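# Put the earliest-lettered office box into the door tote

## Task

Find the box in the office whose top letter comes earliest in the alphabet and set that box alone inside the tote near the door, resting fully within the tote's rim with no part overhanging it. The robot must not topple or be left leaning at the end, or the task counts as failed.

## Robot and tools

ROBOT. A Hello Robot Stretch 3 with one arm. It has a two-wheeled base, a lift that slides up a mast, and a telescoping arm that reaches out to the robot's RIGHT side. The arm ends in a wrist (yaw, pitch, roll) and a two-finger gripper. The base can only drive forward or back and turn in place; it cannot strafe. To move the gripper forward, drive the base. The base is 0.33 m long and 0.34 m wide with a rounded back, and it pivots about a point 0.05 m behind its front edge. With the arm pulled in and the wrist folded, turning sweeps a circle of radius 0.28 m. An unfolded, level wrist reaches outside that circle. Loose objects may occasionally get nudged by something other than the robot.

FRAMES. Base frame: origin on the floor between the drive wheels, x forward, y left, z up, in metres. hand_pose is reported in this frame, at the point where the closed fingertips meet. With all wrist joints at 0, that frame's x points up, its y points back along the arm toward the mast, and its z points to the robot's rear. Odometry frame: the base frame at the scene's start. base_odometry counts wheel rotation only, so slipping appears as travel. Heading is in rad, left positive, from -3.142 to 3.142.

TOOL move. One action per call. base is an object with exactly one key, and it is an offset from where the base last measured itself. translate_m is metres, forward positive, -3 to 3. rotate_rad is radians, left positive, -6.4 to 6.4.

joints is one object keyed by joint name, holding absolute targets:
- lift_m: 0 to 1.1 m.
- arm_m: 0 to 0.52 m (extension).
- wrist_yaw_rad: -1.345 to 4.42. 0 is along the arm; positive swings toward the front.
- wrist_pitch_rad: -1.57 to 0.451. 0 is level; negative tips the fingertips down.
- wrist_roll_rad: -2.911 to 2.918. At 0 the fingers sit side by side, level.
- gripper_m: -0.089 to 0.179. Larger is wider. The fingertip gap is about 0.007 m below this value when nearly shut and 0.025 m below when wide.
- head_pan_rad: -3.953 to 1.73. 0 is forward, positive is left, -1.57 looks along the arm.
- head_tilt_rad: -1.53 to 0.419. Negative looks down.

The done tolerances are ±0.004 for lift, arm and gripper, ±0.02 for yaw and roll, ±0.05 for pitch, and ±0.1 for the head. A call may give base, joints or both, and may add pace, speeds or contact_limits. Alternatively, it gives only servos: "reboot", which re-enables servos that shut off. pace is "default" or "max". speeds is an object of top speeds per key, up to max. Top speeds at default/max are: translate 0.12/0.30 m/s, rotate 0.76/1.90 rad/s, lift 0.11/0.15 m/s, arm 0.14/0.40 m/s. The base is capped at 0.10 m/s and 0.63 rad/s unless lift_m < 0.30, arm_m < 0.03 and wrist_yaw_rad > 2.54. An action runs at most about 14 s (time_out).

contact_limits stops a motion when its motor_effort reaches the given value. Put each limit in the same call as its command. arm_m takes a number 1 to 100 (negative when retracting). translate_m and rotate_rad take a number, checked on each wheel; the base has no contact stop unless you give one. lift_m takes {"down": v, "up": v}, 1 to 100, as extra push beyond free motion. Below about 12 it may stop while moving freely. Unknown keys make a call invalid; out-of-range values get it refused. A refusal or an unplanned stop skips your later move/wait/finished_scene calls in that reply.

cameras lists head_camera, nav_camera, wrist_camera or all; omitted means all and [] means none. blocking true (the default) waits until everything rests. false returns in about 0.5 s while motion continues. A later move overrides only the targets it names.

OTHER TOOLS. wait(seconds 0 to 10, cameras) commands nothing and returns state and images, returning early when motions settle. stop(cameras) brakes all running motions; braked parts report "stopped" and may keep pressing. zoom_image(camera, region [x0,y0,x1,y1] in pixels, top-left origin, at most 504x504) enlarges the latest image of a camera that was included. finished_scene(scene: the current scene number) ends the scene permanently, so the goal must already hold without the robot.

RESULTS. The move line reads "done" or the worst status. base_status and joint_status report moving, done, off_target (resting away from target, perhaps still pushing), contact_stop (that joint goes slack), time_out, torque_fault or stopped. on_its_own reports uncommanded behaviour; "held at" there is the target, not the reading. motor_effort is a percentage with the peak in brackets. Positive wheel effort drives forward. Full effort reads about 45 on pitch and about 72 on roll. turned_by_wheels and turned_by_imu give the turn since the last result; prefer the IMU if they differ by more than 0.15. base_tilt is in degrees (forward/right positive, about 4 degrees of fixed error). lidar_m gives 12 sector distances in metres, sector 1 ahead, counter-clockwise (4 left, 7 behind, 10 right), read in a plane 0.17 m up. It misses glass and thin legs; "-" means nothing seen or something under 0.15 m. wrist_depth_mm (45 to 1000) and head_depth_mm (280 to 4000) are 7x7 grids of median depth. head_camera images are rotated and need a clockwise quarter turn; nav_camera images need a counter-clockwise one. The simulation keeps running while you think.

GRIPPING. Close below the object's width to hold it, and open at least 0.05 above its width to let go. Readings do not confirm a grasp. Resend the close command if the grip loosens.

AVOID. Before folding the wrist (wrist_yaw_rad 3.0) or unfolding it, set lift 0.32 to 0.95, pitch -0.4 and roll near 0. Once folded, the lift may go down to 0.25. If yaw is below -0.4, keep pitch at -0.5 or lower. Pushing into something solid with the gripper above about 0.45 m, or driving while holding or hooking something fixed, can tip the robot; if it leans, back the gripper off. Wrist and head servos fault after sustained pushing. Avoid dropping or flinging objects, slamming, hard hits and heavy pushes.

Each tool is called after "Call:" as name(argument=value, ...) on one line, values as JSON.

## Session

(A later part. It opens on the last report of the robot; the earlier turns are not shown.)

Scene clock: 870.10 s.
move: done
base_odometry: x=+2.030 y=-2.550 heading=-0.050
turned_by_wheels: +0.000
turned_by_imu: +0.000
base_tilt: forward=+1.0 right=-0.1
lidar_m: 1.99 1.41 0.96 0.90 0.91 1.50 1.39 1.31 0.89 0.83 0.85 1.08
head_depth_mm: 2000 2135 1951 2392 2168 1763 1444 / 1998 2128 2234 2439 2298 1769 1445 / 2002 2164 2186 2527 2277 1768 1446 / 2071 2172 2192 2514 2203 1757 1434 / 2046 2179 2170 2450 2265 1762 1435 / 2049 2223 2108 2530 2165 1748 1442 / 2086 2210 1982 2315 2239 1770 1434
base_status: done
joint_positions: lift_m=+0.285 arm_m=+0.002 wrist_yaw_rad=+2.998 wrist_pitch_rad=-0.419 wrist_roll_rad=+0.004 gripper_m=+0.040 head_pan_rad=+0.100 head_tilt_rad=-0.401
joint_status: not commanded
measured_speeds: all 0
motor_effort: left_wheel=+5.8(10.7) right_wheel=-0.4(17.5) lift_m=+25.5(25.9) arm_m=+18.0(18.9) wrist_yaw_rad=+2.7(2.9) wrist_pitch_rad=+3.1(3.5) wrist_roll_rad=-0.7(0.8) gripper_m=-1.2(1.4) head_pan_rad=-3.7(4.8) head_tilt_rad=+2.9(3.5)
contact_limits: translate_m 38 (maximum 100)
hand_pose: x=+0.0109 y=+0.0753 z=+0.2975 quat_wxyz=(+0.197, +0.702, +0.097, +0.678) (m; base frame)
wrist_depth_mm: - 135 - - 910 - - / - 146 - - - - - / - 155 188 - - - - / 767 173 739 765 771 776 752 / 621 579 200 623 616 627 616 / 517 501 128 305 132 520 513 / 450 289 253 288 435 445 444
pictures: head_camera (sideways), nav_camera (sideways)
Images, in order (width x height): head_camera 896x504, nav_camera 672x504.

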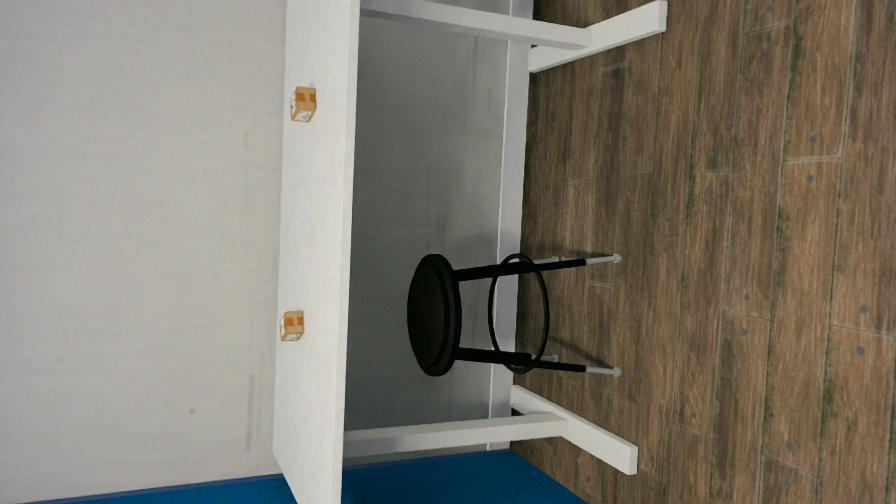

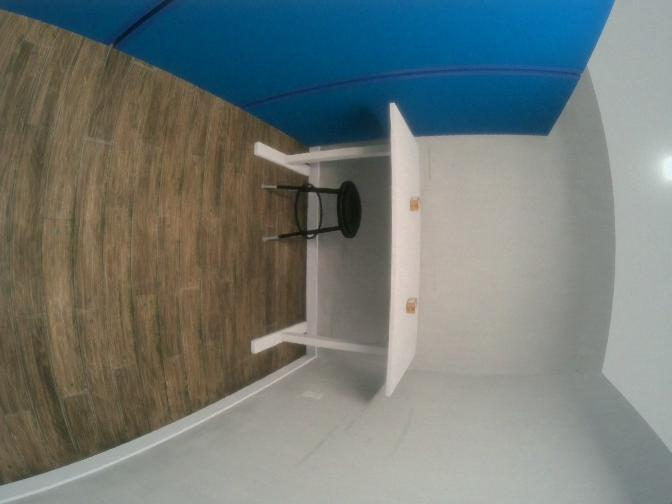

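Call:
move(base={"translate_m": 0.25}, contact_limits={"translate_m": 38}, pace="max", cameras=["head_camera"])

Scene clock: 878.23 s.
move: done
base_odometry: x=+2.280 y=-2.562 heading=-0.050
turned_by_wheels: +0.000
turned_by_imu: +0.001
base_tilt: forward=+0.8 right=-0.1
lidar_m: 1.51 1.45 0.99 0.92 0.93 1.76 1.63 1.27 0.86 0.81 0.82 1.06
head_depth_mm: 1785 1893 1781 2175 2077 1764 1445 / 1790 1911 1759 2210 2301 1781 1439 / 1798 1920 1751 2215 2291 1772 1445 / 1821 1925 1733 2241 2185 1779 1444 / 1828 1951 1678 1880 2288 1751 1444 / 1847 1939 1698 2211 2125 1762 1428 / 1851 2000 1701 2216 2106 1752 1427
base_status: done
joint_positions: lift_m=+0.285 arm_m=+0.002 wrist_yaw_rad=+2.998 wrist_pitch_rad=-0.419 wrist_roll_rad=+0.004 gripper_m=+0.040 head_pan_rad=+0.100 head_tilt_rad=-0.399
joint_status: not commanded
measured_speeds: all 0
motor_effort: left_wheel=+6.0(13.4) right_wheel=-0.7(18.6) lift_m=+28.6(28.6) arm_m=+16.3(17.3) wrist_yaw_rad=+2.5(3.2) wrist_pitch_rad=+3.3(3.7) wrist_roll_rad=-0.7(0.9) gripper_m=+0.3(1.5) head_pan_rad=-2.7(3.7) head_tilt_rad=+2.3(4.0)
contact_limits: translate_m 38 (maximum 100)
hand_pose: x=+0.0109 y=+0.0753 z=+0.2975 quat_wxyz=(+0.197, +0.702, +0.097, +0.678) (m; base frame)
wrist_depth_mm: - 135 - 872 - - - / - 145 - 951 - - - / - 156 906 - - - - / 779 173 725 781 761 761 764 / 631 568 200 620 631 621 617 / 522 501 128 305 133 516 515 / 442 287 254 284 433 440 442
pictures: head_camera (sideways)
Images, in order (width x height): head_camera 896x504.

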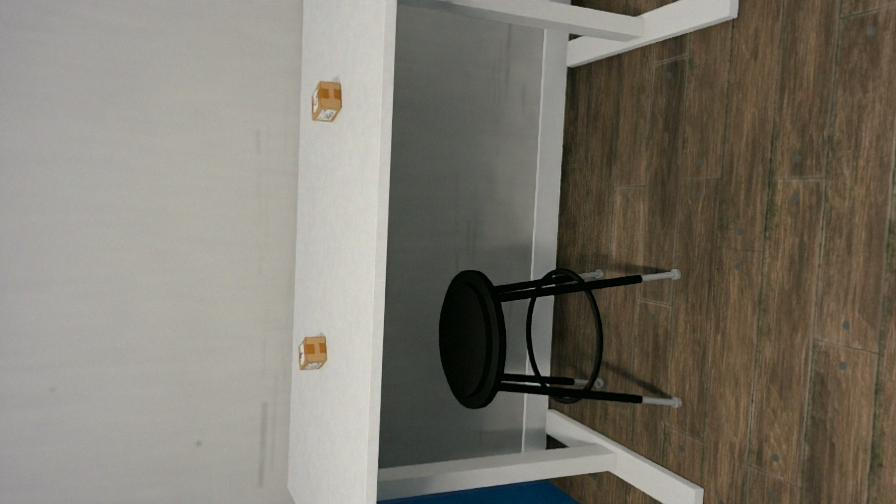

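Call:
zoom_image(camera="head_camera", region=[294, 332, 330, 374])

Call:
zoom_image(camera="head_camera", region=[306, 76, 344, 126])

Scaled by 12.000 from the camera's 896x504 image, which has a finer 1280x720 frame.

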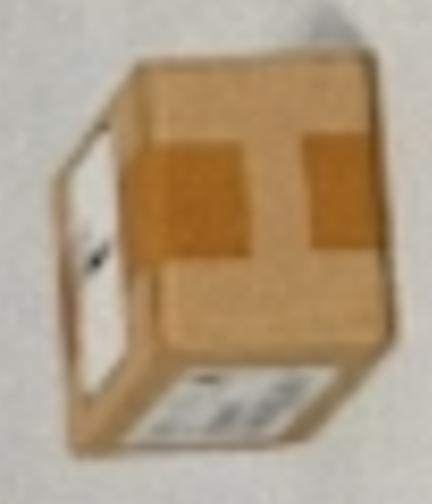

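Scaled by 10.080 from the camera's 896x504 image, which has a finer 1280x720 frame.

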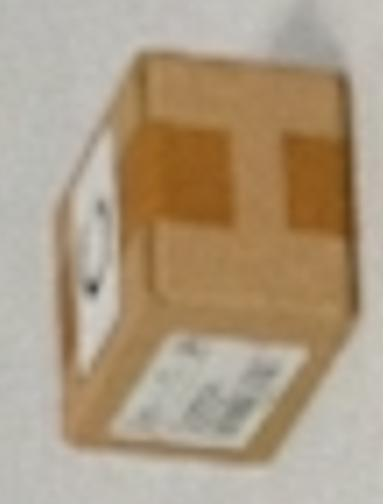

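Call:
move(base={"translate_m": 0.25}, contact_limits={"translate_m": 38}, pace="max", cameras=["head_camera", "nav_camera"])

Scene clock: 887.97 s.
move: done
base_odometry: x=+2.530 y=-2.575 heading=-0.051
turned_by_wheels: +0.000
turned_by_imu: +0.001
base_tilt: forward=+0.9 right=-0.1
lidar_m: 1.27 1.48 1.01 0.94 0.96 1.23 1.88 1.24 0.84 0.79 0.80 1.03
head_depth_mm: 1567 1660 1720 1922 2065 1702 1447 / 1593 1669 1745 1974 2058 1779 1440 / 1586 1713 1748 1969 2097 1769 1424 / 1599 1705 1746 1987 2128 1780 1441 / 1623 1707 1709 1565 1814 1707 1437 / 1619 1725 1704 1560 1771 1698 1442 / 1633 1731 1692 2039 2107 1715 1428
base_status: done
joint_positions: lift_m=+0.285 arm_m=+0.002 wrist_yaw_rad=+2.998 wrist_pitch_rad=-0.419 wrist_roll_rad=+0.004 gripper_m=+0.040 head_pan_rad=+0.100 head_tilt_rad=-0.399
joint_status: not commanded
measured_speeds: all 0
motor_effort: left_wheel=-1.4(15.9) right_wheel=+6.8(11.0) lift_m=+27.1(30.2) arm_m=+14.6(15.5) wrist_yaw_rad=+2.6(3.1) wrist_pitch_rad=+2.9(3.6) wrist_roll_rad=-0.7(0.9) gripper_m=+0.0(1.0) head_pan_rad=-2.0(3.8) head_tilt_rad=-0.2(2.2)
contact_limits: translate_m 38 (maximum 100)
hand_pose: x=+0.0109 y=+0.0753 z=+0.2975 quat_wxyz=(+0.197, +0.702, +0.097, +0.678) (m; base frame)
wrist_depth_mm: - 135 865 - - - - / - 145 902 - - - - / - 156 968 - - - - / 767 173 740 782 784 788 786 / 617 580 200 616 629 617 616 / 520 508 128 305 132 524 514 / 447 286 254 284 433 442 447
pictures: head_camera (sideways), nav_camera (sideways)
Images, in order (width x height): head_camera 896x504, nav_camera 672x504.

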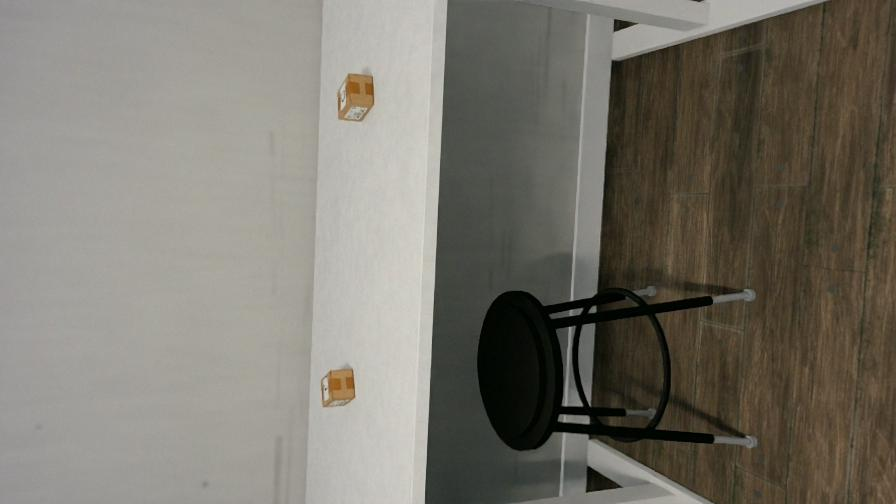

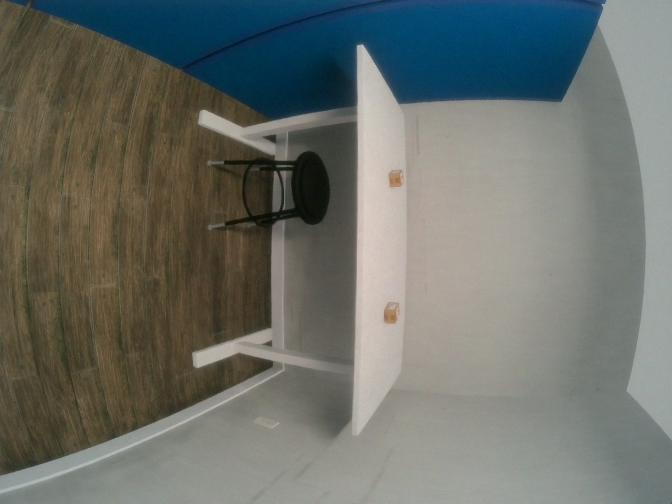

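Call:
zoom_image(camera="head_camera", region=[314, 362, 360, 412])

Call:
zoom_image(camera="head_camera", region=[330, 70, 380, 126])

Scaled by 10.080 from the camera's 896x504 image, which has a finer 1280x720 frame.

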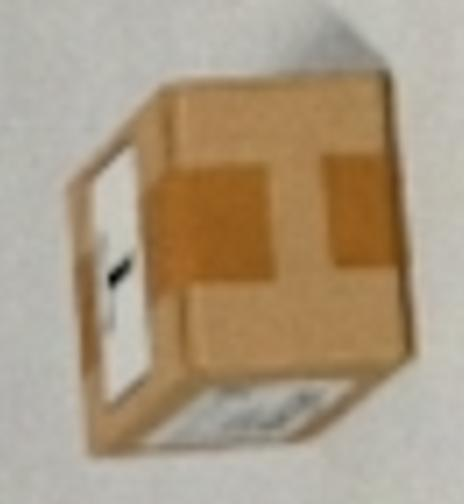

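Scaled by 9.000 from the camera's 896x504 image, which has a finer 1280x720 frame.

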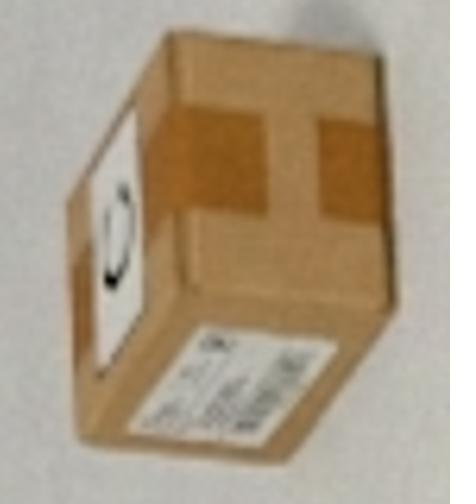

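Call:
move(base={"rotate_rad": 1.57}, joints={"head_pan_rad": -1.57, "head_tilt_rad": -0.45}, contact_limits={"rotate_rad": 40}, pace="max", cameras=["head_camera", "nav_camera", "wrist_camera"])

Call:
move(base={"rotate_rad": -1.57}, joints={"head_pan_rad": 0.0, "head_tilt_rad": -0.45}, contact_limits={"rotate_rad": 40}, pace="max", cameras=["head_camera", "nav_camera", "wrist_camera"])

Scene clock: 898.40 s.
move: done
base_odometry: x=+2.530 y=-2.575 heading=+1.519
turned_by_wheels: +1.570
turned_by_imu: +1.564
base_tilt: forward=+1.0 right=-0.2
lidar_m: 0.94 0.95 1.21 1.88 1.26 0.85 0.79 0.80 1.01 1.27 1.52 1.02
head_depth_mm: 1619 1746 1446 1895 2032 1692 1394 / 1608 1741 1447 2015 1952 1677 1391 / 1590 1726 1378 2027 2139 1685 1387 / 1581 1728 1435 2041 2154 1678 1375 / 1597 1698 1416 2013 2114 1691 1372 / 1567 1685 1413 1947 1979 1672 1372 / 1572 1703 1370 1563 2045 1659 1387
base_status: done
joint_positions: lift_m=+0.285 arm_m=+0.002 wrist_yaw_rad=+2.998 wrist_pitch_rad=-0.419 wrist_roll_rad=+0.004 gripper_m=+0.040 head_pan_rad=-1.586 head_tilt_rad=-0.450
joint_status: all done
measured_speeds: translate_m=+0.000 rotate_rad=+0.000 lift_m=+0.000 arm_m=+0.000 wrist_yaw_rad=+0.000 wrist_pitch_rad=+0.000 wrist_roll_rad=+0.000 head_pan_rad=+0.024 head_tilt_rad=+0.000
motor_effort: left_wheel=-8.9(16.9) right_wheel=+9.1(16.7) lift_m=+21.3(22.3) arm_m=-3.0(14.1) wrist_yaw_rad=+2.7(3.1) wrist_pitch_rad=+3.3(3.6) wrist_roll_rad=-0.8(0.8) gripper_m=+0.2(1.8) head_pan_rad=+2.1(5.0) head_tilt_rad=-2.5(4.3)
contact_limits: rotate_rad 40 (maximum 100)
hand_pose: x=+0.0109 y=+0.0753 z=+0.2975 quat_wxyz=(+0.197, +0.702, +0.097, +0.678) (m; base frame)
wrist_depth_mm: - 135 - - - - - / - 146 - - - - - / - 155 - - - - 977 / 789 173 741 773 775 771 764 / 624 567 199 616 611 636 616 / 528 500 128 308 132 510 517 / 444 286 253 286 429 442 443
pictures: head_camera (sideways), nav_camera (sideways), wrist_camera
Images, in order (width x height): head_camera 896x504, nav_camera 672x504, wrist_camera 644x364.

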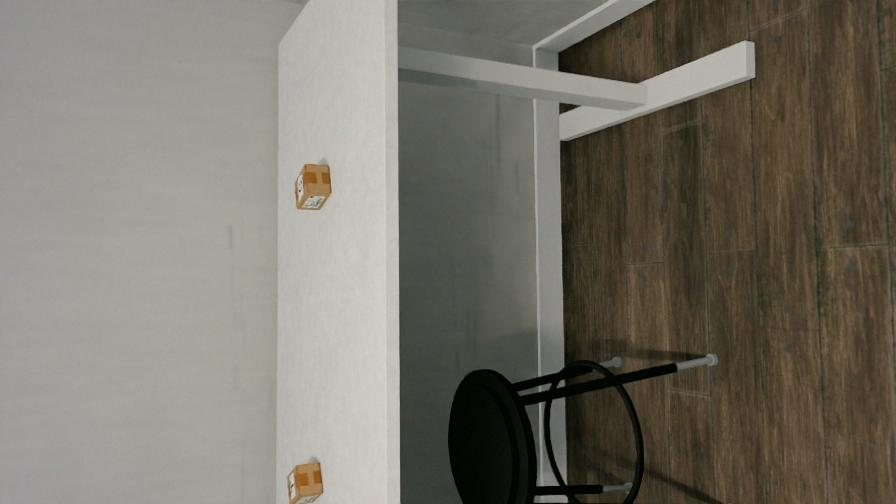

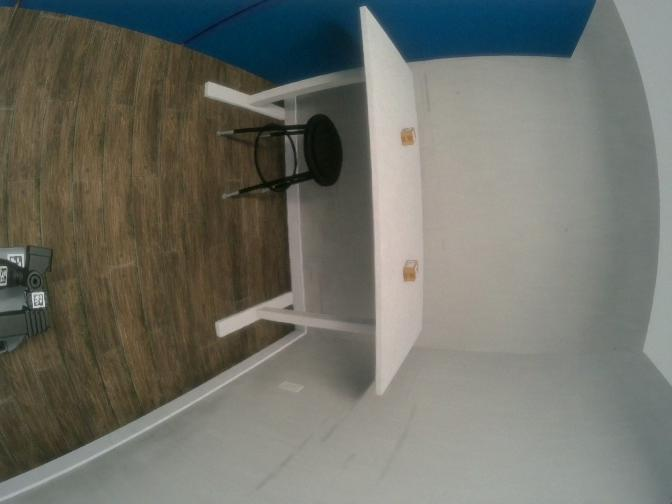

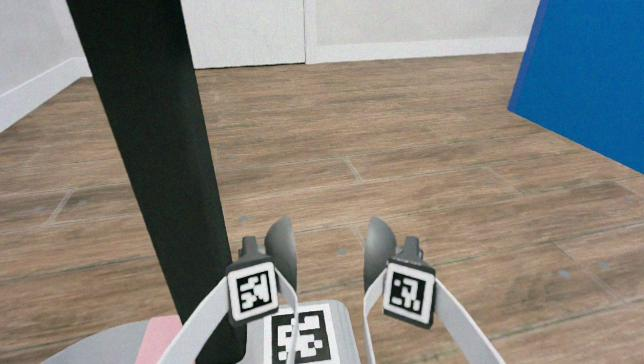

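Scene clock: 900.50 s.
move: done
base_odometry: x=+2.530 y=-2.575 heading=-0.050
turned_by_wheels: -1.570
turned_by_imu: -1.563
base_tilt: forward=+0.9 right=-0.1
lidar_m: 1.27 1.49 1.01 0.94 0.96 1.23 1.88 1.24 0.84 0.79 0.80 1.03
head_depth_mm: 1574 1703 1443 1587 1998 1637 1399 / 1590 1704 1431 2020 2147 1664 1383 / 1588 1700 1372 2020 2134 1669 1385 / 1577 1723 1406 2017 2126 1669 1373 / 1574 1702 1408 1980 2050 1651 1374 / 1587 1700 1391 1572 2051 1672 1368 / 1582 1710 1391 1575 1960 1620 1376
base_status: done
joint_positions: lift_m=+0.285 arm_m=+0.002 wrist_yaw_rad=+2.998 wrist_pitch_rad=-0.419 wrist_roll_rad=+0.004 gripper_m=+0.040 head_pan_rad=+0.014 head_tilt_rad=-0.450
joint_status: all done
measured_speeds: translate_m=+0.000 rotate_rad=+0.000 lift_m=+0.000 arm_m=+0.000 wrist_yaw_rad=+0.000 wrist_pitch_rad=+0.000 wrist_roll_rad=+0.000 head_pan_rad=-0.024 head_tilt_rad=+0.000
motor_effort: left_wheel=+10.3(17.1) right_wheel=-8.6(15.6) lift_m=+22.3(22.3) arm_m=-19.7(20.5) wrist_yaw_rad=+2.2(3.0) wrist_pitch_rad=+3.3(3.6) wrist_roll_rad=-0.6(0.8) gripper_m=-0.4(1.4) head_pan_rad=-3.6(5.0) head_tilt_rad=-2.1(5.1)
contact_limits: rotate_rad 40 (maximum 100)
hand_pose: x=+0.0109 y=+0.0753 z=+0.2975 quat_wxyz=(+0.197, +0.702, +0.097, +0.678) (m; base frame)
wrist_depth_mm: - 135 842 - - - - / - 145 904 - - - - / - 156 971 - - - - / 777 173 742 782 770 778 769 / 623 577 200 631 621 625 623 / 525 496 128 307 132 514 517 / 445 286 253 284 430 439 443
pictures: head_camera (sideways), nav_camera (sideways), wrist_camera
Images, in order (width x height): head_camera 896x504, nav_camera 672x504, wrist_camera 644x364.

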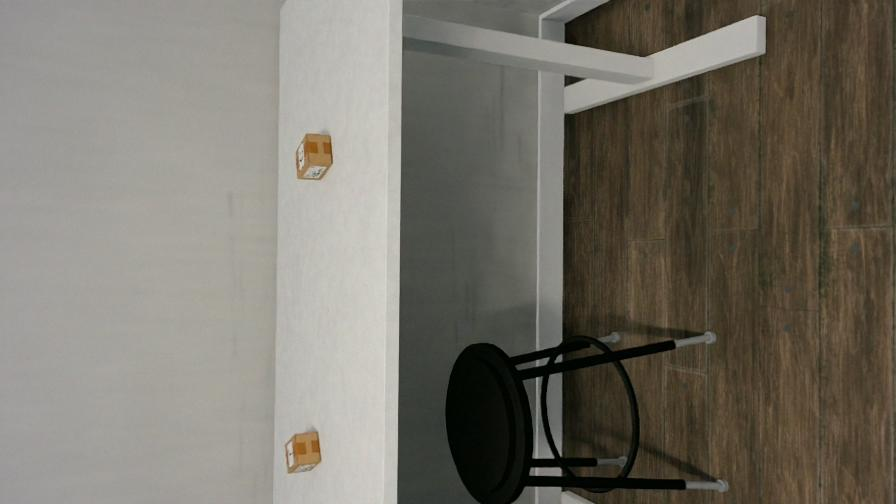

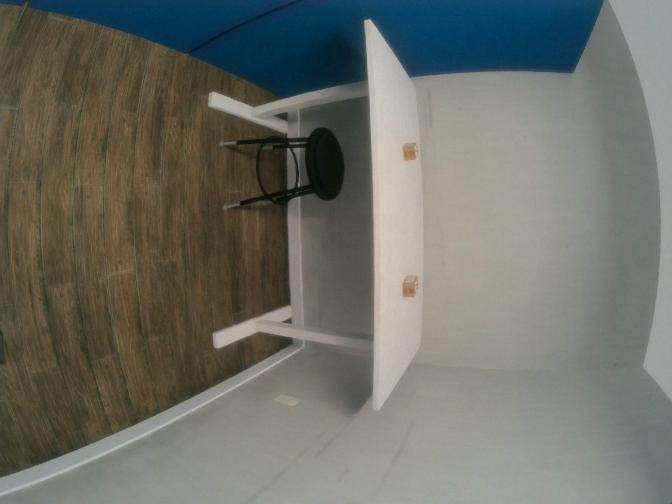

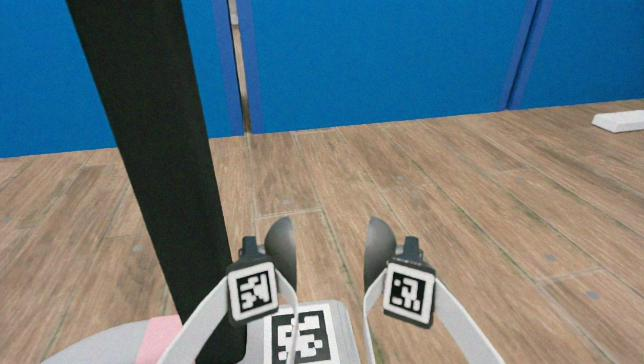

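Call:
finished_scene(scene=1)

The scene is finished: the task was done.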